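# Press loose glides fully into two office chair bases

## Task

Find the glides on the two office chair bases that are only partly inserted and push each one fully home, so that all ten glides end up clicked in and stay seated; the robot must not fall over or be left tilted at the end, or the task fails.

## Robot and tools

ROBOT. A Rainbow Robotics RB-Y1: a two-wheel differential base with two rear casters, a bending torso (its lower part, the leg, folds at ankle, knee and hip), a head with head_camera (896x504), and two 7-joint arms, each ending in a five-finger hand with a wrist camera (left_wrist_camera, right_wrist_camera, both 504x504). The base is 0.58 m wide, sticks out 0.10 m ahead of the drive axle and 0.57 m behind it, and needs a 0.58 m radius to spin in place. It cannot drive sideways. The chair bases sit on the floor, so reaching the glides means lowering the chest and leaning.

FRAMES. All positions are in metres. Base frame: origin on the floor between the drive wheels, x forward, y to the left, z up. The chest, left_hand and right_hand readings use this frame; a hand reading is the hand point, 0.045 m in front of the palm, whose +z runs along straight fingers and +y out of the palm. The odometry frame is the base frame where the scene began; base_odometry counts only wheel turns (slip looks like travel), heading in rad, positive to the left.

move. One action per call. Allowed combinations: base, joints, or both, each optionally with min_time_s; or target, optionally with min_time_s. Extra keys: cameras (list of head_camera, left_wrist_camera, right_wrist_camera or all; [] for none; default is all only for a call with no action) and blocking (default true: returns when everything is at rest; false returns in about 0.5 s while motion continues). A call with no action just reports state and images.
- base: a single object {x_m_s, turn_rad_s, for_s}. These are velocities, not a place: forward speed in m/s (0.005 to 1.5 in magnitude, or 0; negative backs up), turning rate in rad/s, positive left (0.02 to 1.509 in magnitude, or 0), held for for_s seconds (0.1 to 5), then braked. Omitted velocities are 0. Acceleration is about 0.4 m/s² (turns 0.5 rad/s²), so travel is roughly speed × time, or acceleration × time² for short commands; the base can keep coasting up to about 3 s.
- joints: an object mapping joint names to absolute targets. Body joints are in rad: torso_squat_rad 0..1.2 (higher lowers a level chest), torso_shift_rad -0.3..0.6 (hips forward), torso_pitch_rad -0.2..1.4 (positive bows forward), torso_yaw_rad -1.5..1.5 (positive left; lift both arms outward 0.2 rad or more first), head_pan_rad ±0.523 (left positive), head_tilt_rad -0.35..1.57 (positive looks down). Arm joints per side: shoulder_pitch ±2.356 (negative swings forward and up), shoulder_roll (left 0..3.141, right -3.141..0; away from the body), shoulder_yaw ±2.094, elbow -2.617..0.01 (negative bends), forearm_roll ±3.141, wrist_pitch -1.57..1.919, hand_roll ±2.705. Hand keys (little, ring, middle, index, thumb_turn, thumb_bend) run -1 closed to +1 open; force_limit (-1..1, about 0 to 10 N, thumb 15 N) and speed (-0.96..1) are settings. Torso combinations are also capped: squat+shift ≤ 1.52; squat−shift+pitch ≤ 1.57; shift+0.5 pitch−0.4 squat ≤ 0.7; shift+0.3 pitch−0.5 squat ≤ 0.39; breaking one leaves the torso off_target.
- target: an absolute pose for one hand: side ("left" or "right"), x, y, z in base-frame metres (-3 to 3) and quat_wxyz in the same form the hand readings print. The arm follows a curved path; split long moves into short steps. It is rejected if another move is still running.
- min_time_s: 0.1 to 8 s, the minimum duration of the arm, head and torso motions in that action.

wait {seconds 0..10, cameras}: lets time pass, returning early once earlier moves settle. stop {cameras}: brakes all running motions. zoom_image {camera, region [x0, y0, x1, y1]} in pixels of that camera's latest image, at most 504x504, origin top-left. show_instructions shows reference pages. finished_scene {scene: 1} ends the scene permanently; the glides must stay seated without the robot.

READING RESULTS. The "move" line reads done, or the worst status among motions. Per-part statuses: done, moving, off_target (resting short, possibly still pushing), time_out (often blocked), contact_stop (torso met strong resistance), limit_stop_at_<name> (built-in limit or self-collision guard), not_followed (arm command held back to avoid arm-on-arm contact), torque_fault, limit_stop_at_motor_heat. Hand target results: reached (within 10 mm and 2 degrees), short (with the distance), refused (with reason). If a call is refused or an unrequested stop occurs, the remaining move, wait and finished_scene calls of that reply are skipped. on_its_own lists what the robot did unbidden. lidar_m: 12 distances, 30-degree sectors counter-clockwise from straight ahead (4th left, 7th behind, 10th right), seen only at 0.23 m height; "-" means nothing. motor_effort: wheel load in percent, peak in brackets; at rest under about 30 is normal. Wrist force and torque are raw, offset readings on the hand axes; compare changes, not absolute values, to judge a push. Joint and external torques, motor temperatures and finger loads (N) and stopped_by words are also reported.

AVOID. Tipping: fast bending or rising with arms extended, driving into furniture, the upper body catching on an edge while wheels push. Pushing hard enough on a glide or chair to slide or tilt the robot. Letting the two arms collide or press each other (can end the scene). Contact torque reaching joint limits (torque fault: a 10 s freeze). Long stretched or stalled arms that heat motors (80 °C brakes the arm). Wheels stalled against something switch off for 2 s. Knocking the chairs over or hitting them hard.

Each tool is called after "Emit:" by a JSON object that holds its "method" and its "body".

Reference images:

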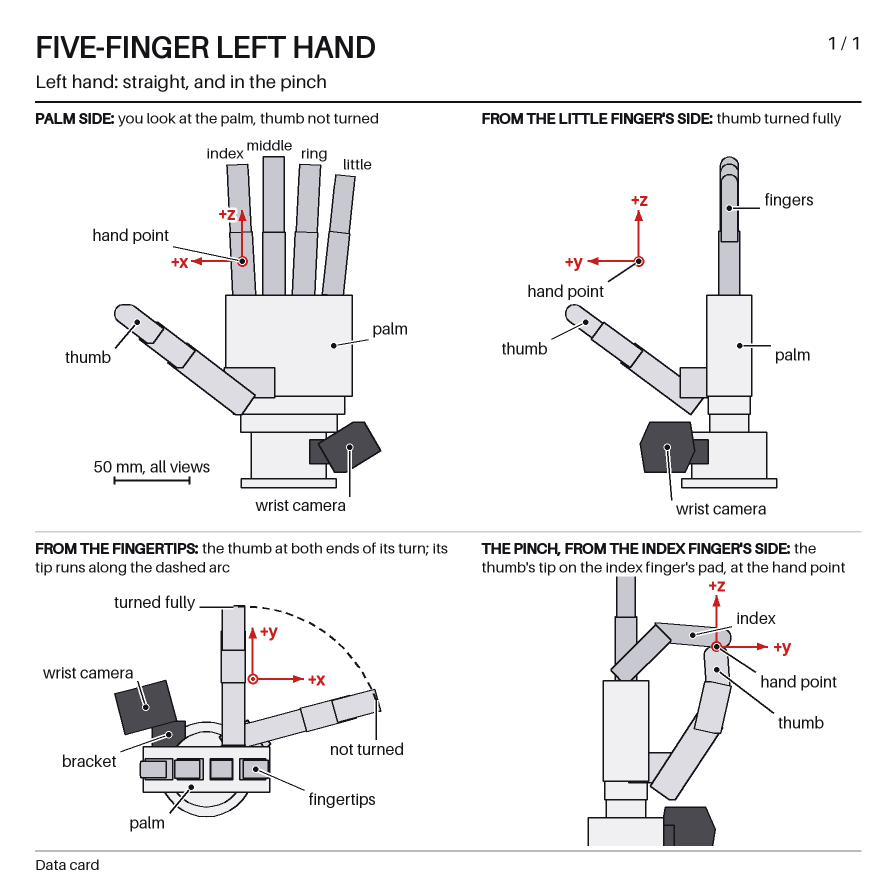

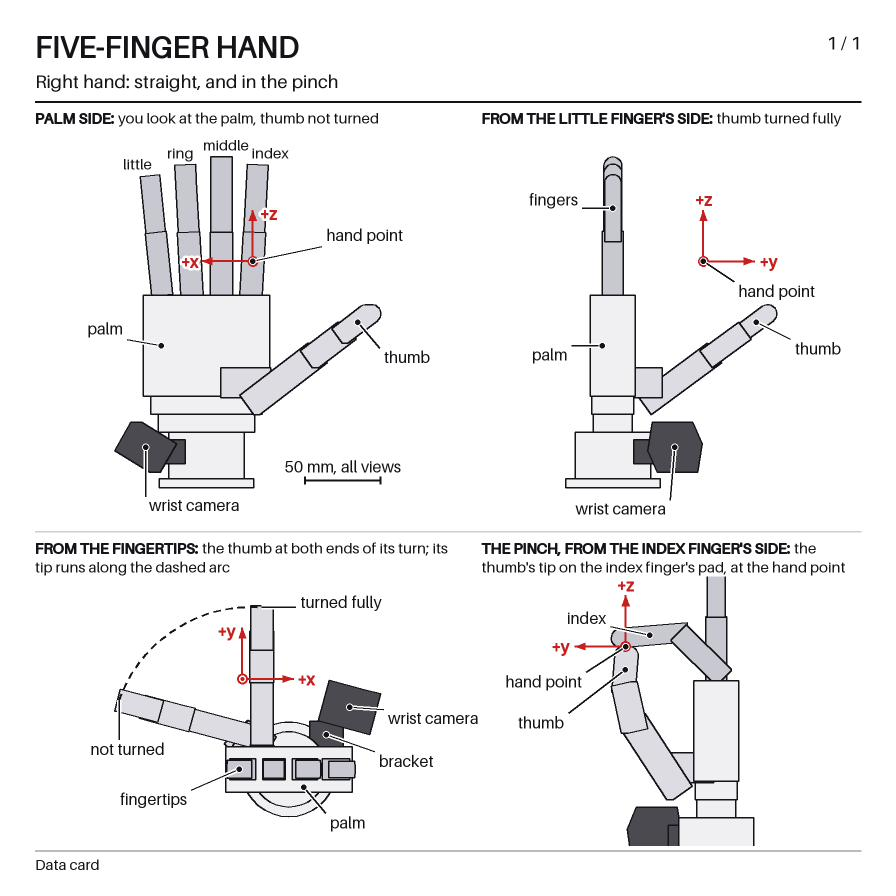

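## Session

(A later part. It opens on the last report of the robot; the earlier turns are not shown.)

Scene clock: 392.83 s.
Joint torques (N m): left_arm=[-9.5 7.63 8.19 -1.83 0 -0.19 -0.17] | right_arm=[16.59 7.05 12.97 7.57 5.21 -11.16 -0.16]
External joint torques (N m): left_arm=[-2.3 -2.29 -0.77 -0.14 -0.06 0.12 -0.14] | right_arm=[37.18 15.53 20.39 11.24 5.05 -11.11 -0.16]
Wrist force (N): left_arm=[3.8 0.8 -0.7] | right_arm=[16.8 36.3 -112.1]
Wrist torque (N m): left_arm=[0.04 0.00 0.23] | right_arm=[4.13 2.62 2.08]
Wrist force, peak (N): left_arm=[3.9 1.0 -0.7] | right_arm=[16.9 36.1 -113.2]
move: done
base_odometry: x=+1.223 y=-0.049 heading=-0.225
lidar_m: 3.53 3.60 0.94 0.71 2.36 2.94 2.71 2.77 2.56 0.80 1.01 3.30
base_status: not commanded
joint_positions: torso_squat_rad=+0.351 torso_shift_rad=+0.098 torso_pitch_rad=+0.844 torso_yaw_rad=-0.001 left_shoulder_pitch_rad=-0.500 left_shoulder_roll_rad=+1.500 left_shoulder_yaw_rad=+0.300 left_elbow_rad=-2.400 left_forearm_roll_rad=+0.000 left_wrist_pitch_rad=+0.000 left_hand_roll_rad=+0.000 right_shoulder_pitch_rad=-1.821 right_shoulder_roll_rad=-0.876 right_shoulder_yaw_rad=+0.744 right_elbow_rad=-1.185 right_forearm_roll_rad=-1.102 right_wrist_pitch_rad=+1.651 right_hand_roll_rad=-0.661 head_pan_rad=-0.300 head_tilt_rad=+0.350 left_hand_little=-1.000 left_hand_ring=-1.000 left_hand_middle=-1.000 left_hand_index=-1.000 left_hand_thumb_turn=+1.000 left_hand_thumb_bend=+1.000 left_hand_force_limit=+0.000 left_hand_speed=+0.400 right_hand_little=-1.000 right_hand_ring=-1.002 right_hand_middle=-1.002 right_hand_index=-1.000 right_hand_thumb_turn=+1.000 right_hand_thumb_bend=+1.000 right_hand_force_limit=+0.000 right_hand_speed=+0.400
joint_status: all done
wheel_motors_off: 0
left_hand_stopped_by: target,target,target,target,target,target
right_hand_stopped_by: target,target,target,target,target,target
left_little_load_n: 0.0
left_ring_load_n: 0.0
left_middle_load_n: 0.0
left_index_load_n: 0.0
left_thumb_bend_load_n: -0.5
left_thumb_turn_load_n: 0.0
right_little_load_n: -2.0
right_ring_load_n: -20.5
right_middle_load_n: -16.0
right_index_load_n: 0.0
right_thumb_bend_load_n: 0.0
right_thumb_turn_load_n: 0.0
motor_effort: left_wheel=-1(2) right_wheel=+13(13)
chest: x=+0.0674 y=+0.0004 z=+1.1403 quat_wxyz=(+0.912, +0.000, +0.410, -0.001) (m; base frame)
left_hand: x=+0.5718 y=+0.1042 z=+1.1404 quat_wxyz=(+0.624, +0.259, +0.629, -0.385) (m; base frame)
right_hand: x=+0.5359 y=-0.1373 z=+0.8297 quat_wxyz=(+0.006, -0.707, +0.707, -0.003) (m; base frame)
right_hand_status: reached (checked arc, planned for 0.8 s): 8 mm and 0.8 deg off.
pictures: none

Emit:
{"method": "move", "body": {"target": {"side":"right","x":0.533,"y":-0.138,"z":0.838,"quat_wxyz":[0,-0.7071,0.7071,0]}, "min_time_s": 0.6}}

Emit:
{"method": "move", "body": {"target": {"side":"right","x":0.50,"y":-0.25,"z":0.95,"quat_wxyz":[0,-0.7071,0.7071,0]}, "min_time_s": 1.2}}

Emit:
{"method": "move", "body": {"joints": {"torso_yaw_rad":0.3,"head_pan_rad":-0.523,"head_tilt_rad":0.2}, "min_time_s": 1}}

Emit:
{"method": "move", "body": {"target": {"side":"right","x":0.59,"y":-0.45,"z":0.90,"quat_wxyz":[0,-0.7071,0.7071,0]}, "min_time_s": 1.5, "cameras": ["head_camera","right_wrist_camera"]}}

Scene clock: 394.23 s.
Joint torques (N m): left_arm=[-9.22 7.79 8.11 -1.78 -0.25 -0.16 -0.37] | right_arm=[-10.39 -4.44 -3.55 -1.47 1.2 -3.12 -0.2]
External joint torques (N m): left_arm=[-2.04 -2.11 -0.85 -0.05 -0.31 0.16 -0.33] | right_arm=[10.23 3.98 3.87 2.17 1.04 -3.1 -0.2]
Wrist force (N): left_arm=[3.7 0.8 -0.8] | right_arm=[9.7 13.9 -22.7]
Wrist torque (N m): left_arm=[0.03 0.02 0.23] | right_arm=[1.39 -0.40 1.06]
Wrist force, peak (N): left_arm=[3.9 0.9 -0.7] | right_arm=[16.8 36.1 -112.8]
move: done
base_odometry: x=+1.223 y=-0.049 heading=-0.225
lidar_m: 3.51 3.59 0.95 0.71 2.37 2.92 2.70 2.76 2.56 0.80 1.02 3.32
base_status: not commanded
joint_positions: torso_squat_rad=+0.350 torso_shift_rad=+0.099 torso_pitch_rad=+0.848 torso_yaw_rad=+0.000 left_shoulder_pitch_rad=-0.500 left_shoulder_roll_rad=+1.500 left_shoulder_yaw_rad=+0.300 left_elbow_rad=-2.400 left_forearm_roll_rad=+0.000 left_wrist_pitch_rad=+0.000 left_hand_roll_rad=+0.000 right_shoulder_pitch_rad=-1.836 right_shoulder_roll_rad=-0.881 right_shoulder_yaw_rad=+0.740 right_elbow_rad=-1.190 right_forearm_roll_rad=-1.114 right_wrist_pitch_rad=+1.680 right_hand_roll_rad=-0.664 head_pan_rad=-0.300 head_tilt_rad=+0.350 left_hand_little=-1.000 left_hand_ring=-1.000 left_hand_middle=-1.000 left_hand_index=-1.000 left_hand_thumb_turn=+1.000 left_hand_thumb_bend=+1.000 left_hand_force_limit=+0.000 left_hand_speed=+0.400 right_hand_little=-1.000 right_hand_ring=-1.001 right_hand_middle=-1.001 right_hand_index=-1.000 right_hand_thumb_turn=+1.000 right_hand_thumb_bend=+1.000 right_hand_force_limit=+0.000 right_hand_speed=+0.400
joint_status: all done
wheel_motors_off: 0
left_hand_stopped_by: target,target,target,target,target,target
right_hand_stopped_by: target,target,target,target,target,target
left_little_load_n: 0.0
left_ring_load_n: 0.0
left_middle_load_n: 0.0
left_index_load_n: 0.0
left_thumb_bend_load_n: 0.0
left_thumb_turn_load_n: 0.0
right_little_load_n: 0.0
right_ring_load_n: -6.5
right_middle_load_n: -3.5
right_index_load_n: 0.0
right_thumb_bend_load_n: 0.0
right_thumb_turn_load_n: 0.0
motor_effort: left_wheel=-1(1) right_wheel=+13(14)
chest: x=+0.0692 y=+0.0004 z=+1.1394 quat_wxyz=(+0.911, +0.000, +0.411, +0.000) (m; base frame)
left_hand: x=+0.5737 y=+0.1043 z=+1.1376 quat_wxyz=(+0.622, +0.259, +0.631, -0.385) (m; base frame)
right_hand: x=+0.5346 y=-0.1376 z=+0.8364 quat_wxyz=(+0.000, -0.707, +0.707, +0.001) (m; base frame)
right_hand_status: reached (checked arc, planned for 0.6 s): 2 mm and 0.1 deg off.
pictures: none

Scene clock: 395.77 s.
Joint torques (N m): left_arm=[-9.03 7.53 8.45 -1.74 -0.17 -0.22 -0.39] | right_arm=[-15.59 -10.45 -10.57 -2.81 0.07 0.05 0.2]
External joint torques (N m): left_arm=[-1.86 -2.36 -0.51 0.01 -0.23 0.1 -0.36] | right_arm=[1.14 0.76 -2.03 -0.73 -0.08 0.06 0.2]
Wrist force (N): left_arm=[3.7 1.0 -0.6] | right_arm=[6.4 6.3 10.2]
Wrist torque (N m): left_arm=[0.07 0.03 0.22] | right_arm=[0.45 -1.45 0.87]
Wrist force, peak (N): left_arm=[3.9 1.1 -0.5] | right_arm=[9.3 13.7 -22.7]
move: done
base_odometry: x=+1.223 y=-0.049 heading=-0.225
lidar_m: 3.53 3.61 0.93 0.69 2.39 2.94 2.70 2.77 2.56 0.81 1.00 3.32
base_status: not commanded
joint_positions: torso_squat_rad=+0.350 torso_shift_rad=+0.100 torso_pitch_rad=+0.850 torso_yaw_rad=+0.000 left_shoulder_pitch_rad=-0.500 left_shoulder_roll_rad=+1.500 left_shoulder_yaw_rad=+0.300 left_elbow_rad=-2.400 left_forearm_roll_rad=+0.000 left_wrist_pitch_rad=+0.000 left_hand_roll_rad=+0.000 right_shoulder_pitch_rad=-1.795 right_shoulder_roll_rad=-1.275 right_shoulder_yaw_rad=+0.562 right_elbow_rad=-1.468 right_forearm_roll_rad=-1.350 right_wrist_pitch_rad=+1.885 right_hand_roll_rad=-0.604 head_pan_rad=-0.300 head_tilt_rad=+0.350 left_hand_little=-1.000 left_hand_ring=-1.000 left_hand_middle=-1.000 left_hand_index=-1.000 left_hand_thumb_turn=+1.000 left_hand_thumb_bend=+1.000 left_hand_force_limit=+0.000 left_hand_speed=+0.400 right_hand_little=-1.000 right_hand_ring=-1.000 right_hand_middle=-1.000 right_hand_index=-1.000 right_hand_thumb_turn=+1.000 right_hand_thumb_bend=+1.000 right_hand_force_limit=+0.000 right_hand_speed=+0.400
joint_status: all done
wheel_motors_off: 0
left_hand_stopped_by: target,target,target,target,target,target
right_hand_stopped_by: target,target,target,target,target,target
left_little_load_n: 0.0
left_ring_load_n: 0.0
left_middle_load_n: 0.0
left_index_load_n: 0.0
left_thumb_bend_load_n: 0.0
left_thumb_turn_load_n: 0.0
right_little_load_n: 0.0
right_ring_load_n: 0.0
right_middle_load_n: 0.0
right_index_load_n: 0.0
right_thumb_bend_load_n: 0.0
right_thumb_turn_load_n: 0.0
motor_effort: left_wheel=-1(2) right_wheel=+6(13)
chest: x=+0.0702 y=+0.0003 z=+1.1390 quat_wxyz=(+0.911, +0.000, +0.412, +0.000) (m; base frame)
left_hand: x=+0.5746 y=+0.1043 z=+1.1362 quat_wxyz=(+0.622, +0.258, +0.631, -0.385) (m; base frame)
right_hand: x=+0.5006 y=-0.2500 z=+0.9486 quat_wxyz=(-0.001, -0.707, +0.707, +0.001) (m; base frame)
right_hand_status: reached (checked arc, planned for 1.2 s): 2 mm and 0.1 deg off.
pictures: none

Scene clock: 397.07 s.
Joint torques (N m): left_arm=[-8.35 6.74 8.85 -0.05 -0.14 0.18 -0.35] | right_arm=[-17.05 -6.97 -9.47 -3.96 -0.15 -0.34 0.17]
External joint torques (N m): left_arm=[-1.91 -2.63 -0.21 0.01 -0.2 0.22 -0.31] | right_arm=[0.49 0.12 -1.6 -0.54 0.03 -0.05 0.18]
Wrist force (N): left_arm=[3.8 0.0 0.2] | right_arm=[7.3 6.3 10.1]
Wrist torque (N m): left_arm=[-0.06 -0.01 0.25] | right_arm=[0.46 -1.49 0.93]
Wrist force, peak (N): left_arm=[4.1 0.8 -0.5] | right_arm=[7.8 6.0 10.1]
move: done
base_odometry: x=+1.223 y=-0.049 heading=-0.224
lidar_m: 3.52 3.59 0.93 0.71 2.37 2.93 2.70 2.78 2.57 0.79 1.01 3.32
base_status: not commanded
joint_positions: torso_squat_rad=+0.350 torso_shift_rad=+0.100 torso_pitch_rad=+0.850 torso_yaw_rad=+0.300 left_shoulder_pitch_rad=-0.500 left_shoulder_roll_rad=+1.500 left_shoulder_yaw_rad=+0.300 left_elbow_rad=-2.400 left_forearm_roll_rad=+0.000 left_wrist_pitch_rad=+0.000 left_hand_roll_rad=+0.000 right_shoulder_pitch_rad=-1.794 right_shoulder_roll_rad=-1.275 right_shoulder_yaw_rad=+0.562 right_elbow_rad=-1.468 right_forearm_roll_rad=-1.350 right_wrist_pitch_rad=+1.885 right_hand_roll_rad=-0.604 head_pan_rad=-0.522 head_tilt_rad=+0.200 left_hand_little=-1.000 left_hand_ring=-1.000 left_hand_middle=-1.000 left_hand_index=-1.000 left_hand_thumb_turn=+1.000 left_hand_thumb_bend=+1.000 left_hand_force_limit=+0.000 left_hand_speed=+0.400 right_hand_little=-1.000 right_hand_ring=-1.000 right_hand_middle=-1.000 right_hand_index=-1.000 right_hand_thumb_turn=+1.000 right_hand_thumb_bend=+1.000 right_hand_force_limit=+0.000 right_hand_speed=+0.400
joint_status: all done
wheel_motors_off: 0
left_hand_stopped_by: target,target,target,target,target,target
right_hand_stopped_by: target,target,target,target,target,target
left_little_load_n: 0.0
left_ring_load_n: 0.0
left_middle_load_n: 0.0
left_index_load_n: 0.0
left_thumb_bend_load_n: 0.0
left_thumb_turn_load_n: 0.0
right_little_load_n: 0.0
right_ring_load_n: 0.0
right_middle_load_n: 0.0
right_index_load_n: 0.0
right_thumb_bend_load_n: 0.0
right_thumb_turn_load_n: 0.0
motor_effort: left_wheel=-1(2) right_wheel=+4(6)
chest: x=+0.0702 y=+0.0003 z=+1.1390 quat_wxyz=(+0.901, +0.062, +0.408, +0.136) (m; base frame)
left_hand: x=+0.5444 y=+0.1987 z=+1.1706 quat_wxyz=(+0.624, +0.263, +0.693, -0.248) (m; base frame)
right_hand: x=+0.5368 y=-0.1125 z=+0.9073 quat_wxyz=(+0.079, -0.769, +0.629, +0.080) (m; base frame)
pictures: none

Scene clock: 399.23 s.
Joint torques (N m): left_arm=[-7.99 7.27 9.03 -0.05 -0.06 0.02 -0.15] | right_arm=[-14.13 -0.89 -0.71 -5.43 0.09 -0.09 -0.07]
External joint torques (N m): left_arm=[-1.54 -2.1 -0.03 0.01 -0.11 0.06 -0.11] | right_arm=[-0.46 0.82 0.82 -0.03 -0.12 0.02 -0.07]
Wrist force (N): left_arm=[3.9 0.0 -0.1] | right_arm=[6.2 6.4 9.9]
Wrist torque (N m): left_arm=[-0.04 -0.02 0.24] | right_arm=[0.44 -1.41 0.91]
Wrist force, peak (N): left_arm=[4.0 0.0 -0.2] | right_arm=[7.0 6.6 10.9]
move: short
base_odometry: x=+1.223 y=-0.049 heading=-0.224
lidar_m: 3.52 3.60 0.95 0.71 2.37 2.93 2.70 2.78 2.57 0.79 1.01 3.32
base_status: not commanded
joint_positions: torso_squat_rad=+0.350 torso_shift_rad=+0.100 torso_pitch_rad=+0.850 torso_yaw_rad=+0.300 left_shoulder_pitch_rad=-0.500 left_shoulder_roll_rad=+1.500 left_shoulder_yaw_rad=+0.300 left_elbow_rad=-2.400 left_forearm_roll_rad=+0.000 left_wrist_pitch_rad=+0.000 left_hand_roll_rad=+0.000 right_shoulder_pitch_rad=-2.305 right_shoulder_roll_rad=-1.416 right_shoulder_yaw_rad=+0.774 right_elbow_rad=-0.267 right_forearm_roll_rad=-0.850 right_wrist_pitch_rad=+1.682 right_hand_roll_rad=+0.413 head_pan_rad=-0.522 head_tilt_rad=+0.200 left_hand_little=-1.000 left_hand_ring=-1.000 left_hand_middle=-1.000 left_hand_index=-1.000 left_hand_thumb_turn=+1.000 left_hand_thumb_bend=+1.000 left_hand_force_limit=+0.000 left_hand_speed=+0.400 right_hand_little=-1.000 right_hand_ring=-1.000 right_hand_middle=-1.000 right_hand_index=-1.000 right_hand_thumb_turn=+1.000 right_hand_thumb_bend=+1.000 right_hand_force_limit=+0.000 right_hand_speed=+0.400
joint_status: all done
wheel_motors_off: 0
left_hand_stopped_by: target,target,target,target,target,target
right_hand_stopped_by: target,target,target,target,target,target
left_little_load_n: 0.0
left_ring_load_n: 0.0
left_middle_load_n: 0.0
left_index_load_n: 0.0
left_thumb_bend_load_n: 0.0
left_thumb_turn_load_n: 0.0
right_little_load_n: 0.0
right_ring_load_n: 0.0
right_middle_load_n: 0.0
right_index_load_n: 0.0
right_thumb_bend_load_n: 0.0
right_thumb_turn_load_n: 0.0
motor_effort: left_wheel=-1(2) right_wheel=+4(4)
chest: x=+0.0702 y=+0.0002 z=+1.1390 quat_wxyz=(+0.901, +0.062, +0.408, +0.136) (m; base frame)
left_hand: x=+0.5444 y=+0.1986 z=+1.1705 quat_wxyz=(+0.624, +0.263, +0.693, -0.248) (m; base frame)
right_hand: x=+0.5894 y=-0.4498 z=+0.8999 quat_wxyz=(+0.006, -0.707, +0.707, -0.024) (m; base frame)
right_hand_status: short (checked arc, as near as the solve gets, planned for 1.5 s): 1 mm and 2.8 deg off. The place is met; only the turn is off.
pictures: head_camera, right_wrist_camera

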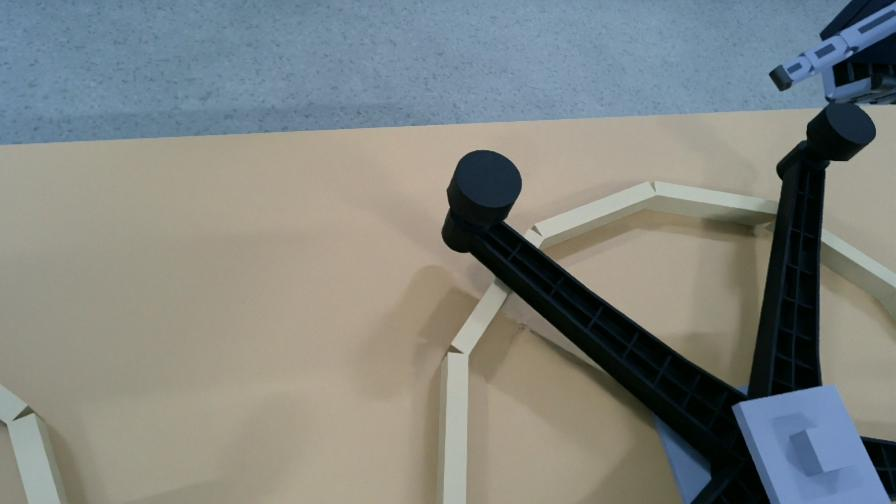

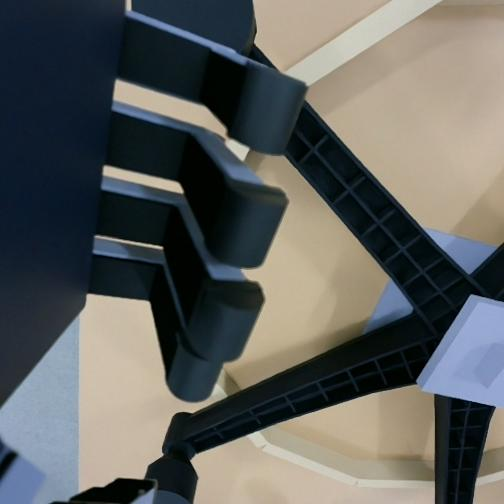

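Emit:
{"method": "move", "body": {"target": {"side":"right","x":0.55,"y":-0.42,"z":1.03,"quat_wxyz":[0,-0.7071,0.7071,0]}, "min_time_s": 1}}

Emit:
{"method": "move", "body": {"joints": {"torso_pitch_rad":0.98,"torso_yaw_rad":0.3,"head_tilt_rad":0.15}, "min_time_s": 0.8}}

Emit:
{"method": "move", "body": {"target": {"side":"right","x":0.60,"y":-0.485,"z":0.88,"quat_wxyz":[0,-0.7071,0.7071,0]}, "min_time_s": 1.2, "cameras": ["head_camera"]}}

Scene clock: 401.23 s.
Joint torques (N m): left_arm=[-8.09 7.26 9.08 -0.22 -0.05 -0.05 -0.14] | right_arm=[-7.89 0.16 -6.75 -3 0.26 -0.67 0.28]
External joint torques (N m): left_arm=[-1.65 -2.11 0.01 -0.16 -0.1 -0.02 -0.1] | right_arm=[-0.52 0.65 0.37 -0.61 0.15 -0.14 0.28]
Wrist force (N): left_arm=[3.8 0.1 -0.1] | right_arm=[5.9 7.6 9.4]
Wrist torque (N m): left_arm=[-0.02 0.00 0.23] | right_arm=[0.54 -1.34 0.74]
Wrist force, peak (N): left_arm=[4.0 0.0 0.1] | right_arm=[7.0 7.1 10.4]
move: short
base_odometry: x=+1.223 y=-0.049 heading=-0.224
lidar_m: 3.53 3.59 0.93 0.71 2.38 2.92 2.70 2.76 2.56 0.79 1.01 3.32
base_status: not commanded
joint_positions: torso_squat_rad=+0.350 torso_shift_rad=+0.100 torso_pitch_rad=+0.850 torso_yaw_rad=+0.300 left_shoulder_pitch_rad=-0.500 left_shoulder_roll_rad=+1.500 left_shoulder_yaw_rad=+0.300 left_elbow_rad=-2.400 left_forearm_roll_rad=+0.000 left_wrist_pitch_rad=+0.000 left_hand_roll_rad=+0.000 right_shoulder_pitch_rad=-2.356 right_shoulder_roll_rad=-1.907 right_shoulder_yaw_rad=+0.894 right_elbow_rad=-1.234 right_forearm_roll_rad=-1.360 right_wrist_pitch_rad=+1.919 right_hand_roll_rad=-0.082 head_pan_rad=-0.522 head_tilt_rad=+0.200 left_hand_little=-1.000 left_hand_ring=-1.000 left_hand_middle=-1.000 left_hand_index=-1.000 left_hand_thumb_turn=+1.000 left_hand_thumb_bend=+1.000 left_hand_force_limit=+0.000 left_hand_speed=+0.400 right_hand_little=-1.000 right_hand_ring=-1.000 right_hand_middle=-1.000 right_hand_index=-1.000 right_hand_thumb_turn=+1.000 right_hand_thumb_bend=+1.000 right_hand_force_limit=+0.000 right_hand_speed=+0.400
joint_status: all done
wheel_motors_off: 0
left_hand_stopped_by: target,target,target,target,target,target
right_hand_stopped_by: target,target,target,target,target,target
left_little_load_n: 0.0
left_ring_load_n: 0.0
left_middle_load_n: 0.0
left_index_load_n: 0.0
left_thumb_bend_load_n: 0.0
left_thumb_turn_load_n: 0.0
right_little_load_n: 0.0
right_ring_load_n: 0.0
right_middle_load_n: 0.5
right_index_load_n: 0.0
right_thumb_bend_load_n: 0.0
right_thumb_turn_load_n: 0.0
motor_effort: left_wheel=-1(2) right_wheel=+4(4)
chest: x=+0.0702 y=+0.0002 z=+1.1389 quat_wxyz=(+0.901, +0.062, +0.408, +0.136) (m; base frame)
left_hand: x=+0.5444 y=+0.1986 z=+1.1705 quat_wxyz=(+0.624, +0.263, +0.693, -0.248) (m; base frame)
right_hand: x=+0.5499 y=-0.4200 z=+1.0292 quat_wxyz=(+0.110, -0.697, +0.704, -0.083) (m; base frame)
right_hand_status: short (checked arc, as near as the solve gets, planned for 1.1 s): 1 mm and 15.9 deg off. The place is met; only the turn is off.
pictures: none

Scene clock: 402.37 s.
Joint torques (N m): left_arm=[-7.84 6.56 8.36 -1.18 -0.16 -0.12 -0.15] | right_arm=[-7.94 -1.81 -8.28 -2.99 0.28 -0.38 0.23]
External joint torques (N m): left_arm=[-2.07 -2.19 -0.53 -0.36 -0.22 0.09 -0.11] | right_arm=[-0.23 0.77 -0.8 -0.63 0.17 -0.09 0.24]
Wrist force (N): left_arm=[3.8 0.3 0.6] | right_arm=[6.2 6.5 9.3]
Wrist torque (N m): left_arm=[-0.07 0.01 0.25] | right_arm=[0.44 -1.36 0.71]
Wrist force, peak (N): left_arm=[4.2 0.5 0.8] | right_arm=[6.5 6.8 10.4]
move: done
base_odometry: x=+1.223 y=-0.049 heading=-0.224
lidar_m: 3.53 3.60 0.95 0.71 2.37 2.93 2.71 2.78 2.57 0.79 1.01 3.32
base_status: not commanded
joint_positions: torso_squat_rad=+0.350 torso_shift_rad=+0.100 torso_pitch_rad=+0.980 torso_yaw_rad=+0.300 left_shoulder_pitch_rad=-0.500 left_shoulder_roll_rad=+1.500 left_shoulder_yaw_rad=+0.300 left_elbow_rad=-2.400 left_forearm_roll_rad=+0.000 left_wrist_pitch_rad=+0.000 left_hand_roll_rad=+0.000 right_shoulder_pitch_rad=-2.356 right_shoulder_roll_rad=-1.907 right_shoulder_yaw_rad=+0.895 right_elbow_rad=-1.234 right_forearm_roll_rad=-1.360 right_wrist_pitch_rad=+1.919 right_hand_roll_rad=-0.082 head_pan_rad=-0.522 head_tilt_rad=+0.150 left_hand_little=-1.000 left_hand_ring=-1.000 left_hand_middle=-1.000 left_hand_index=-1.000 left_hand_thumb_turn=+1.000 left_hand_thumb_bend=+1.000 left_hand_force_limit=+0.000 left_hand_speed=+0.400 right_hand_little=-1.000 right_hand_ring=-1.000 right_hand_middle=-1.000 right_hand_index=-1.000 right_hand_thumb_turn=+1.000 right_hand_thumb_bend=+1.000 right_hand_force_limit=+0.000 right_hand_speed=+0.400
joint_status: all done
wheel_motors_off: 0
left_hand_stopped_by: target,target,target,target,target,target
right_hand_stopped_by: target,target,target,target,target,target
left_little_load_n: 0.0
left_ring_load_n: 0.0
left_middle_load_n: 0.0
left_index_load_n: 0.0
left_thumb_bend_load_n: 0.0
left_thumb_turn_load_n: 0.0
right_little_load_n: 0.0
right_ring_load_n: 0.0
right_middle_load_n: 0.0
right_index_load_n: 0.0
right_thumb_bend_load_n: 0.0
right_thumb_turn_load_n: 0.0
motor_effort: left_wheel=-2(2) right_wheel=+3(4)
chest: x=+0.0948 y=+0.0002 z=+1.1070 quat_wxyz=(+0.872, +0.070, +0.466, +0.132) (m; base frame)
left_hand: x=+0.5692 y=+0.1985 z=+1.0767 quat_wxyz=(+0.577, +0.246, +0.732, -0.265) (m; base frame)
right_hand: x=+0.5562 y=-0.4200 z=+0.9358 quat_wxyz=(+0.064, -0.701, +0.710, -0.037) (m; base frame)
pictures: none

Scene clock: 403.90 s.
Joint torques (N m): left_arm=[-7.37 6.47 8.77 -0.92 -0.15 -0.17 -0.3] | right_arm=[-12.25 -2.63 -1.72 -8.32 0.08 -0.23 -0.12]
External joint torques (N m): left_arm=[-1.6 -2.28 -0.12 -0.09 -0.2 0.05 -0.26] | right_arm=[0.24 -0.14 -1.71 -0.34 -0.11 -0.05 -0.12]
Wrist force (N): left_arm=[3.6 0.4 0.6] | right_arm=[5.9 7.0 9.9]
Wrist torque (N m): left_arm=[-0.05 0.05 0.21] | right_arm=[0.56 -1.41 0.89]
Wrist force, peak (N): left_arm=[3.9 0.4 0.7] | right_arm=[6.9 6.8 10.5]
move: short
base_odometry: x=+1.223 y=-0.049 heading=-0.224
lidar_m: 3.53 3.60 0.93 0.71 2.38 2.92 2.71 2.76 2.57 0.80 1.00 3.33
base_status: not commanded
joint_positions: torso_squat_rad=+0.350 torso_shift_rad=+0.100 torso_pitch_rad=+0.980 torso_yaw_rad=+0.300 left_shoulder_pitch_rad=-0.500 left_shoulder_roll_rad=+1.500 left_shoulder_yaw_rad=+0.300 left_elbow_rad=-2.400 left_forearm_roll_rad=+0.000 left_wrist_pitch_rad=+0.000 left_hand_roll_rad=+0.000 right_shoulder_pitch_rad=-2.356 right_shoulder_roll_rad=-1.407 right_shoulder_yaw_rad=+0.003 right_elbow_rad=-0.460 right_forearm_roll_rad=-0.103 right_wrist_pitch_rad=+1.837 right_hand_roll_rad=+0.562 head_pan_rad=-0.522 head_tilt_rad=+0.150 left_hand_little=-1.000 left_hand_ring=-1.000 left_hand_middle=-1.000 left_hand_index=-1.000 left_hand_thumb_turn=+1.000 left_hand_thumb_bend=+1.000 left_hand_force_limit=+0.000 left_hand_speed=+0.400 right_hand_little=-1.000 right_hand_ring=-1.000 right_hand_middle=-1.000 right_hand_index=-1.000 right_hand_thumb_turn=+1.000 right_hand_thumb_bend=+1.000 right_hand_force_limit=+0.000 right_hand_speed=+0.400
joint_status: all done
wheel_motors_off: 0
left_hand_stopped_by: target,target,target,target,target,target
right_hand_stopped_by: target,target,target,target,target,target
left_little_load_n: 0.0
left_ring_load_n: 0.0
left_middle_load_n: 0.0
left_index_load_n: 0.0
left_thumb_bend_load_n: 0.0
left_thumb_turn_load_n: 0.0
right_little_load_n: 0.0
right_ring_load_n: 0.0
right_middle_load_n: 0.0
right_index_load_n: 0.0
right_thumb_bend_load_n: 0.0
right_thumb_turn_load_n: 0.0
motor_effort: left_wheel=-1(2) right_wheel=+1(3)
chest: x=+0.0948 y=+0.0002 z=+1.1070 quat_wxyz=(+0.872, +0.070, +0.466, +0.132) (m; base frame)
left_hand: x=+0.5691 y=+0.1986 z=+1.0767 quat_wxyz=(+0.577, +0.246, +0.732, -0.265) (m; base frame)
right_hand: x=+0.5994 y=-0.4846 z=+0.8798 quat_wxyz=(+0.009, -0.707, +0.705, -0.045) (m; base frame)
right_hand_status: short (checked arc, as near as the solve gets, planned for 1.2 s): 1 mm and 5.3 deg off. The place is met; only the turn is off.
pictures: head_camera

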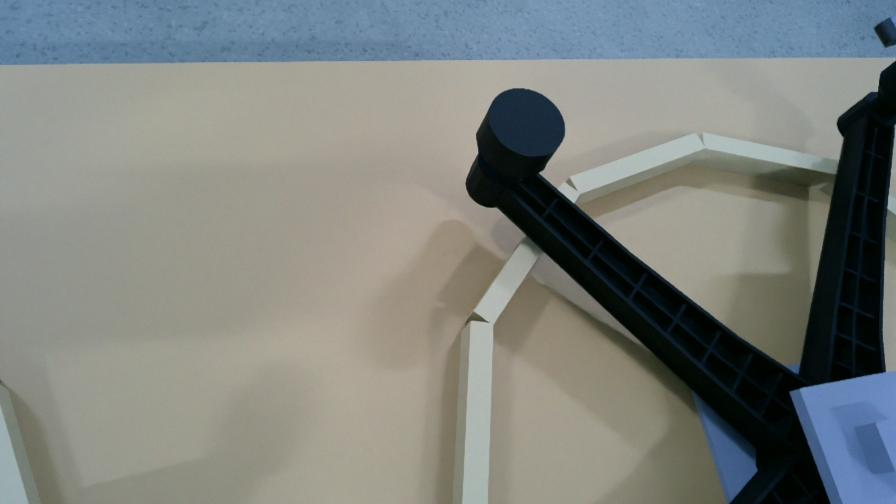

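Emit:
{"method": "move", "body": {"target": {"side": "right", "x": 0.6, "y": -0.485, "z": 0.846, "quat_wxyz": [0, -0.7071, 0.7071, 0]}, "min_time_s": 0.8, "cameras": ["head_camera"]}}

Emit:
{"method": "move", "body": {"target": {"side": "right", "x": 0.6, "y": -0.485, "z": 0.838, "quat_wxyz": [0, -0.7071, 0.7071, 0]}, "min_time_s": 0.6}}

Emit:
{"method": "move", "body": {"target": {"side": "right", "x": 0.6, "y": -0.485, "z": 0.832, "quat_wxyz": [0, -0.7071, 0.7071, 0]}, "min_time_s": 0.6}}

Scene clock: 405.80 s.
Joint torques (N m): left_arm=[-7.79 6.56 8.83 -0.92 -0.2 -0.19 -0.11] | right_arm=[-12.37 -1.31 -1.53 -7.84 0.42 -0.06 0.23]
External joint torques (N m): left_arm=[-2.02 -2.2 -0.06 -0.1 -0.26 0.03 -0.07] | right_arm=[0.22 1.18 -1.63 0.24 0.21 0.09 0.23]
Wrist force (N): left_arm=[3.7 0.3 0.7] | right_arm=[6.1 6.2 9.6]
Wrist torque (N m): left_arm=[-0.07 0.03 0.23] | right_arm=[0.44 -1.41 0.88]
Wrist force, peak (N): left_arm=[3.8 0.4 0.7] | right_arm=[6.5 6.7 10.3]
move: short
base_odometry: x=+1.223 y=-0.049 heading=-0.224
lidar_m: 3.53 3.59 0.93 0.70 2.39 2.93 2.69 2.78 2.57 0.80 1.00 3.31
base_status: not commanded
joint_positions: torso_squat_rad=+0.350 torso_shift_rad=+0.100 torso_pitch_rad=+0.980 torso_yaw_rad=+0.300 left_shoulder_pitch_rad=-0.500 left_shoulder_roll_rad=+1.500 left_shoulder_yaw_rad=+0.300 left_elbow_rad=-2.400 left_forearm_roll_rad=+0.000 left_wrist_pitch_rad=+0.000 left_hand_roll_rad=+0.000 right_shoulder_pitch_rad=-2.356 right_shoulder_roll_rad=-1.400 right_shoulder_yaw_rad=+0.001 right_elbow_rad=-0.324 right_forearm_roll_rad=-0.097 right_wrist_pitch_rad=+1.721 right_hand_roll_rad=+0.570 head_pan_rad=-0.522 head_tilt_rad=+0.150 left_hand_little=-1.000 left_hand_ring=-1.000 left_hand_middle=-1.000 left_hand_index=-1.000 left_hand_thumb_turn=+1.000 left_hand_thumb_bend=+1.000 left_hand_force_limit=+0.000 left_hand_speed=+0.400 right_hand_little=-1.000 right_hand_ring=-1.000 right_hand_middle=-1.000 right_hand_index=-1.000 right_hand_thumb_turn=+1.000 right_hand_thumb_bend=+1.000 right_hand_force_limit=+0.000 right_hand_speed=+0.400
joint_status: all done
wheel_motors_off: 0
left_hand_stopped_by: target,target,target,target,target,target
right_hand_stopped_by: target,target,target,target,target,target
left_little_load_n: 0.0
left_ring_load_n: 0.0
left_middle_load_n: 0.0
left_index_load_n: 0.0
left_thumb_bend_load_n: 0.0
left_thumb_turn_load_n: 0.0
right_little_load_n: 0.0
right_ring_load_n: 0.0
right_middle_load_n: 0.0
right_index_load_n: 0.0
right_thumb_bend_load_n: 0.0
right_thumb_turn_load_n: 0.0
motor_effort: left_wheel=-1(2) right_wheel=+2(2)
chest: x=+0.0948 y=+0.0002 z=+1.1070 quat_wxyz=(+0.872, +0.070, +0.466, +0.132) (m; base frame)
left_hand: x=+0.5691 y=+0.1986 z=+1.0767 quat_wxyz=(+0.577, +0.246, +0.732, -0.265) (m; base frame)
right_hand: x=+0.5994 y=-0.4848 z=+0.8459 quat_wxyz=(+0.007, -0.707, +0.706, -0.035) (m; base frame)
right_hand_status: short (checked arc, as near as the solve gets, planned for 0.8 s): 1 mm and 4.1 deg off. The place is met; only the turn is off.
pictures: head_camera

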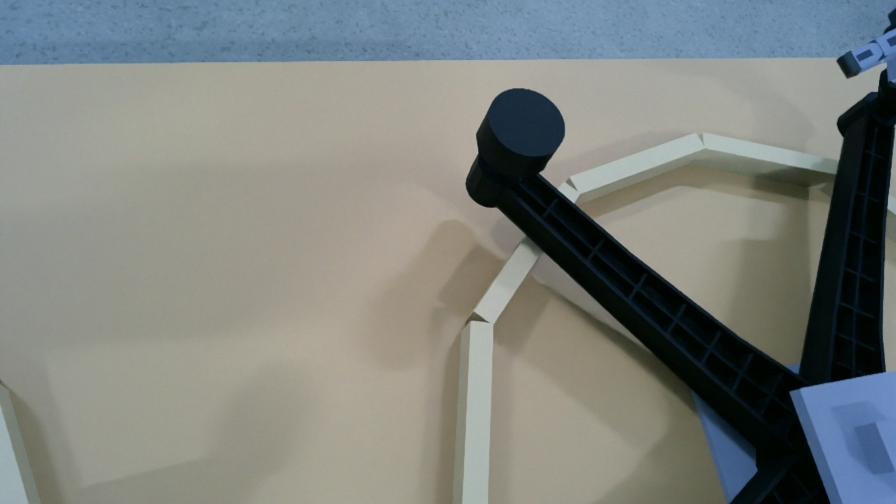

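Scene clock: 406.73 s.
Joint torques (N m): left_arm=[-7.55 6.96 9.28 -0.98 -0.26 -0.22 -0.13] | right_arm=[-10.2 -0.29 -1.45 -4.33 0.18 -0.77 0.28]
External joint torques (N m): left_arm=[-1.77 -1.8 0.38 -0.15 -0.31 -0.01 -0.09] | right_arm=[2.4 2.18 -1.58 3.77 -0.02 -0.62 0.27]
Wrist force (N): left_arm=[3.7 0.3 0.8] | right_arm=[5.0 7.7 -7.4]
Wrist torque (N m): left_arm=[-0.10 0.03 0.23] | right_arm=[0.93 -0.70 0.94]
Wrist force, peak (N): left_arm=[3.8 0.5 0.7] | right_arm=[6.3 6.3 10.0]
move: short
base_odometry: x=+1.223 y=-0.049 heading=-0.224
lidar_m: 3.52 3.61 0.94 0.71 2.37 2.94 2.71 2.78 2.57 0.77 1.01 3.32
base_status: not commanded
joint_positions: torso_squat_rad=+0.350 torso_shift_rad=+0.100 torso_pitch_rad=+0.980 torso_yaw_rad=+0.300 left_shoulder_pitch_rad=-0.500 left_shoulder_roll_rad=+1.500 left_shoulder_yaw_rad=+0.300 left_elbow_rad=-2.400 left_forearm_roll_rad=+0.000 left_wrist_pitch_rad=+0.000 left_hand_roll_rad=+0.000 right_shoulder_pitch_rad=-2.356 right_shoulder_roll_rad=-1.399 right_shoulder_yaw_rad=+0.001 right_elbow_rad=-0.293 right_forearm_roll_rad=-0.096 right_wrist_pitch_rad=+1.693 right_hand_roll_rad=+0.571 head_pan_rad=-0.522 head_tilt_rad=+0.150 left_hand_little=-1.000 left_hand_ring=-1.000 left_hand_middle=-1.000 left_hand_index=-1.000 left_hand_thumb_turn=+1.000 left_hand_thumb_bend=+1.000 left_hand_force_limit=+0.000 left_hand_speed=+0.400 right_hand_little=-1.000 right_hand_ring=-1.000 right_hand_middle=-1.000 right_hand_index=-1.000 right_hand_thumb_turn=+1.000 right_hand_thumb_bend=+1.000 right_hand_force_limit=+0.000 right_hand_speed=+0.400
joint_status: all done
wheel_motors_off: 0
left_hand_stopped_by: target,target,target,target,target,target
right_hand_stopped_by: target,target,target,target,target,target
left_little_load_n: 0.0
left_ring_load_n: 0.0
left_middle_load_n: 0.5
left_index_load_n: 0.0
left_thumb_bend_load_n: 0.0
left_thumb_turn_load_n: 0.0
right_little_load_n: -2.5
right_ring_load_n: -3.5
right_middle_load_n: 0.0
right_index_load_n: 0.0
right_thumb_bend_load_n: 0.0
right_thumb_turn_load_n: 0.0
motor_effort: left_wheel=-1(2) right_wheel=+2(2)
chest: x=+0.0945 y=+0.0003 z=+1.1072 quat_wxyz=(+0.873, +0.070, +0.465, +0.132) (m; base frame)
left_hand: x=+0.5689 y=+0.1986 z=+1.0771 quat_wxyz=(+0.578, +0.246, +0.732, -0.265) (m; base frame)
right_hand: x=+0.5994 y=-0.4850 z=+0.8389 quat_wxyz=(+0.007, -0.707, +0.706, -0.034) (m; base frame)
right_hand_status: short (checked arc, as near as the solve gets, planned for 0.6 s): 1 mm and 4.0 deg off. The place is met; only the turn is off.
pictures: none

Scene clock: 407.67 s.
Joint torques (N m): left_arm=[-7.79 7.02 8.53 -0.94 -0.06 0.03 -0.16] | right_arm=[-2.71 1.55 -0.34 3.15 -0.79 -2.66 0.37]
External joint torques (N m): left_arm=[-2 -1.75 -0.37 -0.12 -0.12 0.24 -0.12] | right_arm=[9.91 3.98 -0.49 11.26 -0.99 -2.51 0.37]
Wrist force (N): left_arm=[3.8 0.3 0.6] | right_arm=[2.6 11.0 -43.8]
Wrist torque (N m): left_arm=[-0.06 0.03 0.23] | right_arm=[1.98 0.96 1.02]
Wrist force, peak (N): left_arm=[3.9 0.5 0.5] | right_arm=[2.9 11.3 -44.6]
move: short
base_odometry: x=+1.223 y=-0.049 heading=-0.224
lidar_m: 3.53 3.59 0.94 0.70 2.38 2.94 2.70 2.77 2.56 0.79 1.01 3.31
base_status: not commanded
joint_positions: torso_squat_rad=+0.350 torso_shift_rad=+0.099 torso_pitch_rad=+0.978 torso_yaw_rad=+0.299 left_shoulder_pitch_rad=-0.500 left_shoulder_roll_rad=+1.500 left_shoulder_yaw_rad=+0.300 left_elbow_rad=-2.400 left_forearm_roll_rad=+0.000 left_wrist_pitch_rad=+0.000 left_hand_roll_rad=+0.000 right_shoulder_pitch_rad=-2.358 right_shoulder_roll_rad=-1.398 right_shoulder_yaw_rad=+0.001 right_elbow_rad=-0.270 right_forearm_roll_rad=-0.096 right_wrist_pitch_rad=+1.669 right_hand_roll_rad=+0.572 head_pan_rad=-0.522 head_tilt_rad=+0.150 left_hand_little=-1.000 left_hand_ring=-1.000 left_hand_middle=-1.000 left_hand_index=-1.000 left_hand_thumb_turn=+1.000 left_hand_thumb_bend=+1.000 left_hand_force_limit=+0.000 left_hand_speed=+0.400 right_hand_little=-1.001 right_hand_ring=-1.001 right_hand_middle=-1.000 right_hand_index=-1.000 right_hand_thumb_turn=+1.000 right_hand_thumb_bend=+1.000 right_hand_force_limit=+0.000 right_hand_speed=+0.400
joint_status: all done
wheel_motors_off: 0
left_hand_stopped_by: target,target,target,target,target,target
right_hand_stopped_by: target,target,target,target,target,target
left_little_load_n: 0.0
left_ring_load_n: 0.0
left_middle_load_n: 0.0
left_index_load_n: 0.0
left_thumb_bend_load_n: 0.0
left_thumb_turn_load_n: 0.0
right_little_load_n: -7.0
right_ring_load_n: -11.0
right_middle_load_n: 0.0
right_index_load_n: 0.0
right_thumb_bend_load_n: 0.0
right_thumb_turn_load_n: 0.0
motor_effort: left_wheel=-1(2) right_wheel=+2(2)
chest: x=+0.0937 y=+0.0007 z=+1.1077 quat_wxyz=(+0.873, +0.070, +0.464, +0.131) (m; base frame)
left_hand: x=+0.5681 y=+0.1990 z=+1.0784 quat_wxyz=(+0.578, +0.246, +0.731, -0.265) (m; base frame)
right_hand: x=+0.5999 y=-0.4850 z=+0.8352 quat_wxyz=(+0.008, -0.707, +0.706, -0.036) (m; base frame)
right_hand_status: short (checked arc, as near as the solve gets, planned for 0.6 s): 3 mm and 4.2 deg off. The place is met; only the turn is off.
pictures: none

Emit:
{"method": "move", "body": {"target": {"side": "right", "x": 0.6, "y": -0.487, "z": 0.824, "quat_wxyz": [0, -0.7071, 0.7071, 0]}, "min_time_s": 0.7}}

Emit:
{"method": "move", "body": {"target": {"side": "right", "x": 0.6, "y": -0.488, "z": 0.816, "quat_wxyz": [0, -0.7071, 0.7071, 0]}, "min_time_s": 0.7}}

Scene clock: 409.47 s.
Joint torques (N m): left_arm=[-7.48 6.8 8.48 -0.92 -0.21 -0.12 -0.16] | right_arm=[11 0.95 -2.65 11.46 -1.63 -7.37 0.69]
External joint torques (N m): left_arm=[-1.67 -2 -0.42 -0.11 -0.27 0.09 -0.12] | right_arm=[23.56 4.13 -2.76 19.59 -1.83 -7.19 0.69]
Wrist force (N): left_arm=[3.7 0.2 0.5] | right_arm=[-8.7 20.4 -100.0]
Wrist torque (N m): left_arm=[-0.08 0.05 0.23] | right_arm=[3.68 3.30 1.12]
Wrist force, peak (N): left_arm=[3.9 0.3 0.5] | right_arm=[-8.5 19.7 -102.2]
move: short
base_odometry: x=+1.223 y=-0.049 heading=-0.224
lidar_m: 3.53 3.61 0.93 0.70 2.38 2.92 2.71 2.78 2.57 0.80 1.01 3.31
base_status: not commanded
joint_positions: torso_squat_rad=+0.351 torso_shift_rad=+0.098 torso_pitch_rad=+0.975 torso_yaw_rad=+0.299 left_shoulder_pitch_rad=-0.500 left_shoulder_roll_rad=+1.500 left_shoulder_yaw_rad=+0.300 left_elbow_rad=-2.400 left_forearm_roll_rad=+0.000 left_wrist_pitch_rad=+0.000 left_hand_roll_rad=+0.000 right_shoulder_pitch_rad=-2.324 right_shoulder_roll_rad=-1.401 right_shoulder_yaw_rad=-0.015 right_elbow_rad=-0.272 right_forearm_roll_rad=-0.111 right_wrist_pitch_rad=+1.647 right_hand_roll_rad=+0.573 head_pan_rad=-0.522 head_tilt_rad=+0.150 left_hand_little=-1.000 left_hand_ring=-1.000 left_hand_middle=-1.000 left_hand_index=-1.000 left_hand_thumb_turn=+1.000 left_hand_thumb_bend=+1.000 left_hand_force_limit=+0.000 left_hand_speed=+0.400 right_hand_little=-1.001 right_hand_ring=-1.002 right_hand_middle=-1.000 right_hand_index=-1.000 right_hand_thumb_turn=+1.000 right_hand_thumb_bend=+1.000 right_hand_force_limit=+0.000 right_hand_speed=+0.400
joint_status: all done
wheel_motors_off: 0
left_hand_stopped_by: target,target,target,target,target,target
right_hand_stopped_by: target,target,target,target,target,target
left_little_load_n: 0.0
left_ring_load_n: 0.0
left_middle_load_n: 0.0
left_index_load_n: -0.5
left_thumb_bend_load_n: 0.0
left_thumb_turn_load_n: 0.0
right_little_load_n: -13.0
right_ring_load_n: -21.5
right_middle_load_n: -0.5
right_index_load_n: 0.0
right_thumb_bend_load_n: 0.0
right_thumb_turn_load_n: 0.0
motor_effort: left_wheel=-1(2) right_wheel=+2(2)
chest: x=+0.0923 y=+0.0014 z=+1.1085 quat_wxyz=(+0.874, +0.069, +0.463, +0.131) (m; base frame)
left_hand: x=+0.5668 y=+0.1997 z=+1.0804 quat_wxyz=(+0.580, +0.246, +0.730, -0.265) (m; base frame)
right_hand: x=+0.6008 y=-0.4866 z=+0.8297 quat_wxyz=(+0.010, -0.707, +0.706, -0.041) (m; base frame)
right_hand_status: short (checked arc, as near as the solve gets, planned for 0.7 s): 6 mm and 4.8 deg off. The place is met; only the turn is off.
pictures: none

Scene clock: 410.50 s.
Joint torques (N m): left_arm=[-7.36 7.08 8.81 -0.86 -0.11 -0.21 -0.12] | right_arm=[24.01 3.78 -2.82 21.92 -1.65 -13.29 1.16]
External joint torques (N m): left_arm=[-1.51 -1.75 -0.11 -0.05 -0.17 0 -0.08] | right_arm=[36.52 7.81 -2.88 30.05 -1.84 -13.09 1.16]
Wrist force (N): left_arm=[3.7 0.4 0.6] | right_arm=[-22.2 31.0 -166.3]
Wrist torque (N m): left_arm=[-0.06 0.03 0.23] | right_arm=[5.56 5.96 1.11]
Wrist force, peak (N): left_arm=[3.9 0.3 0.7] | right_arm=[-21.9 30.8 -167.8]
move: short
base_odometry: x=+1.223 y=-0.049 heading=-0.224
lidar_m: 3.54 3.60 0.96 0.70 2.39 2.94 2.69 2.77 2.59 0.80 1.02 3.32
base_status: not commanded
joint_positions: torso_squat_rad=+0.351 torso_shift_rad=+0.096 torso_pitch_rad=+0.971 torso_yaw_rad=+0.298 left_shoulder_pitch_rad=-0.500 left_shoulder_roll_rad=+1.500 left_shoulder_yaw_rad=+0.300 left_elbow_rad=-2.400 left_forearm_roll_rad=+0.000 left_wrist_pitch_rad=+0.000 left_hand_roll_rad=+0.000 right_shoulder_pitch_rad=-2.286 right_shoulder_roll_rad=-1.402 right_shoulder_yaw_rad=-0.033 right_elbow_rad=-0.274 right_forearm_roll_rad=-0.128 right_wrist_pitch_rad=+1.624 right_hand_roll_rad=+0.572 head_pan_rad=-0.522 head_tilt_rad=+0.150 left_hand_little=-1.000 left_hand_ring=-1.000 left_hand_middle=-1.000 left_hand_index=-1.000 left_hand_thumb_turn=+1.000 left_hand_thumb_bend=+1.000 left_hand_force_limit=+0.000 left_hand_speed=+0.400 right_hand_little=-1.001 right_hand_ring=-1.007 right_hand_middle=-1.000 right_hand_index=-1.000 right_hand_thumb_turn=+1.000 right_hand_thumb_bend=+1.000 right_hand_force_limit=+0.000 right_hand_speed=+0.400
joint_status: right_elbow_rad off_target (ended at -0.274, target -0.267); the others done
wheel_motors_off: 0
left_hand_stopped_by: target,target,target,target,target,target
right_hand_stopped_by: target,target,target,target,target,target
left_little_load_n: 0.0
left_ring_load_n: 0.0
left_middle_load_n: 0.0
left_index_load_n: -0.5
left_thumb_bend_load_n: 0.0
left_thumb_turn_load_n: 0.0
right_little_load_n: -18.5
right_ring_load_n: -22.0
right_middle_load_n: -1.0
right_index_load_n: 0.0
right_thumb_bend_load_n: 0.0
right_thumb_turn_load_n: 0.0
motor_effort: left_wheel=+1(2) right_wheel=+6(6)
chest: x=+0.0906 y=+0.0022 z=+1.1094 quat_wxyz=(+0.875, +0.068, +0.462, +0.131) (m; base frame)
left_hand: x=+0.5652 y=+0.2005 z=+1.0827 quat_wxyz=(+0.581, +0.246, +0.729, -0.265) (m; base frame)
right_hand: x=+0.6016 y=-0.4877 z=+0.8237 quat_wxyz=(+0.013, -0.707, +0.706, -0.046) (m; base frame)
right_hand_status: short (checked arc, as near as the solve gets, planned for 0.7 s): 8 mm and 5.4 deg off. The place is met; only the turn is off.
pictures: none

Emit:
{"method": "move", "body": {"target": {"side": "right", "x": 0.6, "y": -0.485, "z": 0.846, "quat_wxyz": [0, -0.7071, 0.7071, 0]}, "min_time_s": 0.6}}

Emit:
{"method": "move", "body": {"target": {"side": "right", "x": 0.59, "y": -0.485, "z": 0.95, "quat_wxyz": [0, -0.7071, 0.7071, 0]}, "min_time_s": 0.8}}

Emit:
{"method": "move", "body": {"joints": {"torso_yaw_rad": 0.0, "torso_pitch_rad": 0.6, "torso_shift_rad": 0.0}, "min_time_s": 1.5, "cameras": ["head_camera"]}}

Scene clock: 411.67 s.
Joint torques (N m): left_arm=[-6.77 6.96 9.16 -0.97 0.03 -0.03 -0.05] | right_arm=[-8.1 -0.07 0.48 -4 -0.17 -0.39 0.24]
External joint torques (N m): left_arm=[-0.99 -1.8 0.27 -0.15 -0.03 0.19 -0.01] | right_arm=[4.53 2.39 0.34 4.12 -0.38 -0.22 0.24]
Wrist force (N): left_arm=[3.7 0.2 0.7] | right_arm=[6.3 5.5 -7.0]
Wrist torque (N m): left_arm=[-0.09 0.04 0.23] | right_arm=[0.88 -0.76 0.73]
Wrist force, peak (N): left_arm=[3.8 0.5 0.7] | right_arm=[-22.2 30.8 -166.7]
move: short
base_odometry: x=+1.223 y=-0.049 heading=-0.224
lidar_m: 3.52 3.60 0.94 0.71 2.37 2.93 2.71 2.79 2.57 0.79 1.00 3.32
base_status: not commanded
joint_positions: torso_squat_rad=+0.350 torso_shift_rad=+0.100 torso_pitch_rad=+0.979 torso_yaw_rad=+0.300 left_shoulder_pitch_rad=-0.500 left_shoulder_roll_rad=+1.500 left_shoulder_yaw_rad=+0.300 left_elbow_rad=-2.400 left_forearm_roll_rad=+0.000 left_wrist_pitch_rad=+0.000 left_hand_roll_rad=+0.000 right_shoulder_pitch_rad=-2.357 right_shoulder_roll_rad=-1.398 right_shoulder_yaw_rad=+0.001 right_elbow_rad=-0.289 right_forearm_roll_rad=-0.095 right_wrist_pitch_rad=+1.682 right_hand_roll_rad=+0.571 head_pan_rad=-0.522 head_tilt_rad=+0.150 left_hand_little=-1.000 left_hand_ring=-1.000 left_hand_middle=-1.000 left_hand_index=-1.000 left_hand_thumb_turn=+1.000 left_hand_thumb_bend=+1.000 left_hand_force_limit=+0.000 left_hand_speed=+0.400 right_hand_little=-1.000 right_hand_ring=-1.004 right_hand_middle=-1.000 right_hand_index=-1.000 right_hand_thumb_turn=+1.000 right_hand_thumb_bend=+1.000 right_hand_force_limit=+0.000 right_hand_speed=+0.400
joint_status: all done
wheel_motors_off: 0
left_hand_stopped_by: target,target,target,target,target,target
right_hand_stopped_by: target,target,target,target,target,target
left_little_load_n: 0.0
left_ring_load_n: 0.0
left_middle_load_n: 0.0
left_index_load_n: 0.0
left_thumb_bend_load_n: 0.0
left_thumb_turn_load_n: 0.0
right_little_load_n: -2.0
right_ring_load_n: -3.5
right_middle_load_n: 0.0
right_index_load_n: 0.0
right_thumb_bend_load_n: 0.0
right_thumb_turn_load_n: 0.0
motor_effort: left_wheel=+1(2) right_wheel=+7(8)
chest: x=+0.0942 y=+0.0005 z=+1.1074 quat_wxyz=(+0.873, +0.070, +0.465, +0.132) (m; base frame)
left_hand: x=+0.5686 y=+0.1989 z=+1.0776 quat_wxyz=(+0.578, +0.246, +0.732, -0.265) (m; base frame)
right_hand: x=+0.6011 y=-0.4857 z=+0.8385 quat_wxyz=(+0.008, -0.707, +0.706, -0.038) (m; base frame)
right_hand_status: short (checked arc, as near as the solve gets, planned for 0.6 s): 8 mm and 4.4 deg off. The place is met; only the turn is off.
pictures: none

Scene clock: 413.20 s.
Joint torques (N m): left_arm=[-7.45 6.9 8.82 -0.91 -0.12 -0.23 -0.18] | right_arm=[-8.17 -1.98 -4.45 -5.62 0.42 -0.52 0.25]
External joint torques (N m): left_arm=[-1.68 -1.85 -0.08 -0.08 -0.17 -0.02 -0.14] | right_arm=[0.34 0.72 0.58 -0.88 0.26 -0.05 0.25]
Wrist force (N): left_arm=[3.7 0.6 0.7] | right_arm=[5.6 6.8 9.7]
Wrist torque (N m): left_arm=[-0.04 0.03 0.22] | right_arm=[0.43 -1.33 0.71]
Wrist force, peak (N): left_arm=[3.8 0.5 0.6] | right_arm=[6.8 7.1 10.3]
move: short
base_odometry: x=+1.223 y=-0.049 heading=-0.224
lidar_m: 3.53 3.59 0.94 0.70 2.39 2.93 2.70 2.79 2.56 0.80 1.01 3.34
base_status: not commanded
joint_positions: torso_squat_rad=+0.350 torso_shift_rad=+0.100 torso_pitch_rad=+0.980 torso_yaw_rad=+0.300 left_shoulder_pitch_rad=-0.500 left_shoulder_roll_rad=+1.500 left_shoulder_yaw_rad=+0.300 left_elbow_rad=-2.400 left_forearm_roll_rad=+0.000 left_wrist_pitch_rad=+0.000 left_hand_roll_rad=+0.000 right_shoulder_pitch_rad=-2.356 right_shoulder_roll_rad=-1.768 right_shoulder_yaw_rad=+0.629 right_elbow_rad=-0.954 right_forearm_roll_rad=-0.968 right_wrist_pitch_rad=+1.919 right_hand_roll_rad=+0.222 head_pan_rad=-0.522 head_tilt_rad=+0.150 left_hand_little=-1.000 left_hand_ring=-1.000 left_hand_middle=-1.000 left_hand_index=-1.000 left_hand_thumb_turn=+1.000 left_hand_thumb_bend=+1.000 left_hand_force_limit=+0.000 left_hand_speed=+0.400 right_hand_little=-1.000 right_hand_ring=-1.003 right_hand_middle=-1.000 right_hand_index=-1.000 right_hand_thumb_turn=+1.000 right_hand_thumb_bend=+1.000 right_hand_force_limit=+0.000 right_hand_speed=+0.400
joint_status: all done
wheel_motors_off: 0
left_hand_stopped_by: target,target,target,target,target,target
right_hand_stopped_by: target,target,target,target,target,target
left_little_load_n: 0.0
left_ring_load_n: 0.0
left_middle_load_n: 0.5
left_index_load_n: 0.0
left_thumb_bend_load_n: 0.0
left_thumb_turn_load_n: 0.0
right_little_load_n: 0.0
right_ring_load_n: 0.0
right_middle_load_n: 0.0
right_index_load_n: 0.0
right_thumb_bend_load_n: 0.0
right_thumb_turn_load_n: 0.0
motor_effort: left_wheel=-1(2) right_wheel=+4(7)
chest: x=+0.0947 y=+0.0002 z=+1.1071 quat_wxyz=(+0.872, +0.070, +0.465, +0.132) (m; base frame)
left_hand: x=+0.5691 y=+0.1985 z=+1.0769 quat_wxyz=(+0.577, +0.246, +0.732, -0.265) (m; base frame)
right_hand: x=+0.5901 y=-0.4852 z=+0.9481 quat_wxyz=(+0.065, -0.700, +0.704, -0.104) (m; base frame)
right_hand_status: short (checked arc, as near as the solve gets, planned for 0.9 s): 2 mm and 14.0 deg off. The place is met; only the turn is off.
pictures: none

Scene clock: 415.17 s.
Joint torques (N m): left_arm=[-9.6 8.32 9.07 0.06 -0.07 0.2 -0.14] | right_arm=[-6.92 1.74 -4.18 -4.43 0.49 -1.08 0.2]
External joint torques (N m): left_arm=[-1.63 -2.16 0.2 -0.08 -0.12 0.12 -0.1] | right_arm=[0.11 0.65 -0.3 -0.71 0.25 0.13 0.2]
Wrist force (N): left_arm=[3.6 -0.3 -1.6] | right_arm=[5.0 9.0 8.3]
Wrist torque (N m): left_arm=[0.02 -0.01 0.27] | right_arm=[0.68 -1.26 0.73]
Wrist force, peak (N): left_arm=[4.2 0.5 0.0] | right_arm=[5.3 9.7 8.4]
move: done
base_odometry: x=+1.223 y=-0.049 heading=-0.225
lidar_m: 3.53 3.59 0.94 0.70 2.38 2.94 2.69 2.77 2.57 0.80 1.00 3.33
base_status: not commanded
joint_positions: torso_squat_rad=+0.350 torso_shift_rad=+0.000 torso_pitch_rad=+0.600 torso_yaw_rad=+0.000 left_shoulder_pitch_rad=-0.500 left_shoulder_roll_rad=+1.500 left_shoulder_yaw_rad=+0.300 left_elbow_rad=-2.400 left_forearm_roll_rad=+0.000 left_wrist_pitch_rad=+0.000 left_hand_roll_rad=+0.000 right_shoulder_pitch_rad=-2.356 right_shoulder_roll_rad=-1.768 right_shoulder_yaw_rad=+0.629 right_elbow_rad=-0.954 right_forearm_roll_rad=-0.968 right_wrist_pitch_rad=+1.919 right_hand_roll_rad=+0.222 head_pan_rad=-0.522 head_tilt_rad=+0.150 left_hand_little=-1.000 left_hand_ring=-1.000 left_hand_middle=-1.000 left_hand_index=-1.000 left_hand_thumb_turn=+1.000 left_hand_thumb_bend=+1.000 left_hand_force_limit=+0.000 left_hand_speed=+0.400 right_hand_little=-1.000 right_hand_ring=-1.003 right_hand_middle=-1.000 right_hand_index=-1.000 right_hand_thumb_turn=+1.000 right_hand_thumb_bend=+1.000 right_hand_force_limit=+0.000 right_hand_speed=+0.400
joint_status: all done
wheel_motors_off: 0
left_hand_stopped_by: target,target,target,target,target,target
right_hand_stopped_by: target,target,target,target,target,target
left_little_load_n: 0.0
left_ring_load_n: 0.0
left_middle_load_n: 0.0
left_index_load_n: -0.5
left_thumb_bend_load_n: 0.0
left_thumb_turn_load_n: 0.0
right_little_load_n: 0.0
right_ring_load_n: 0.0
right_middle_load_n: 0.0
right_index_load_n: 0.0
right_thumb_bend_load_n: 0.0
right_thumb_turn_load_n: -0.5
motor_effort: left_wheel=-2(2) right_wheel=+5(5)
chest: x=-0.0532 y=+0.0003 z=+1.1934 quat_wxyz=(+0.955, +0.000, +0.296, +0.000) (m; base frame)
left_hand: x=+0.4362 y=+0.1043 z=+1.3156 quat_wxyz=(+0.696, +0.304, +0.549, -0.350) (m; base frame)
right_hand: x=+0.3325 y=-0.5839 z=+1.3208 quat_wxyz=(+0.109, -0.593, +0.734, -0.313) (m; base frame)
pictures: head_camera

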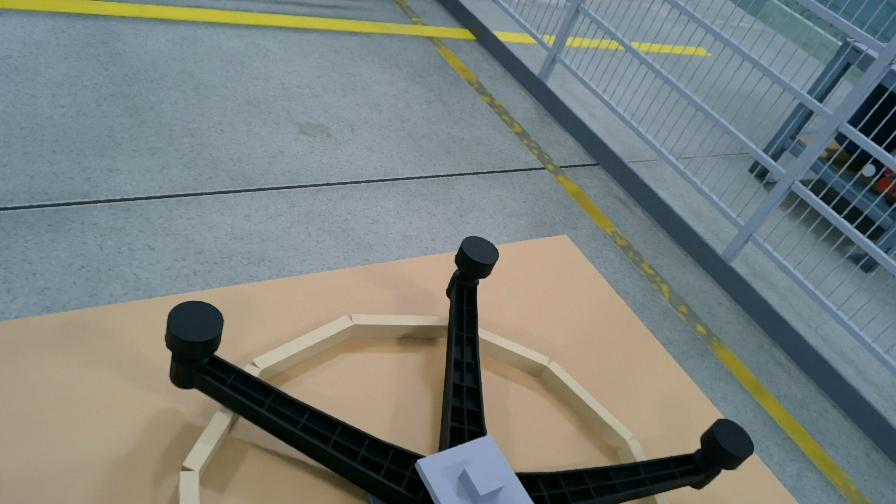

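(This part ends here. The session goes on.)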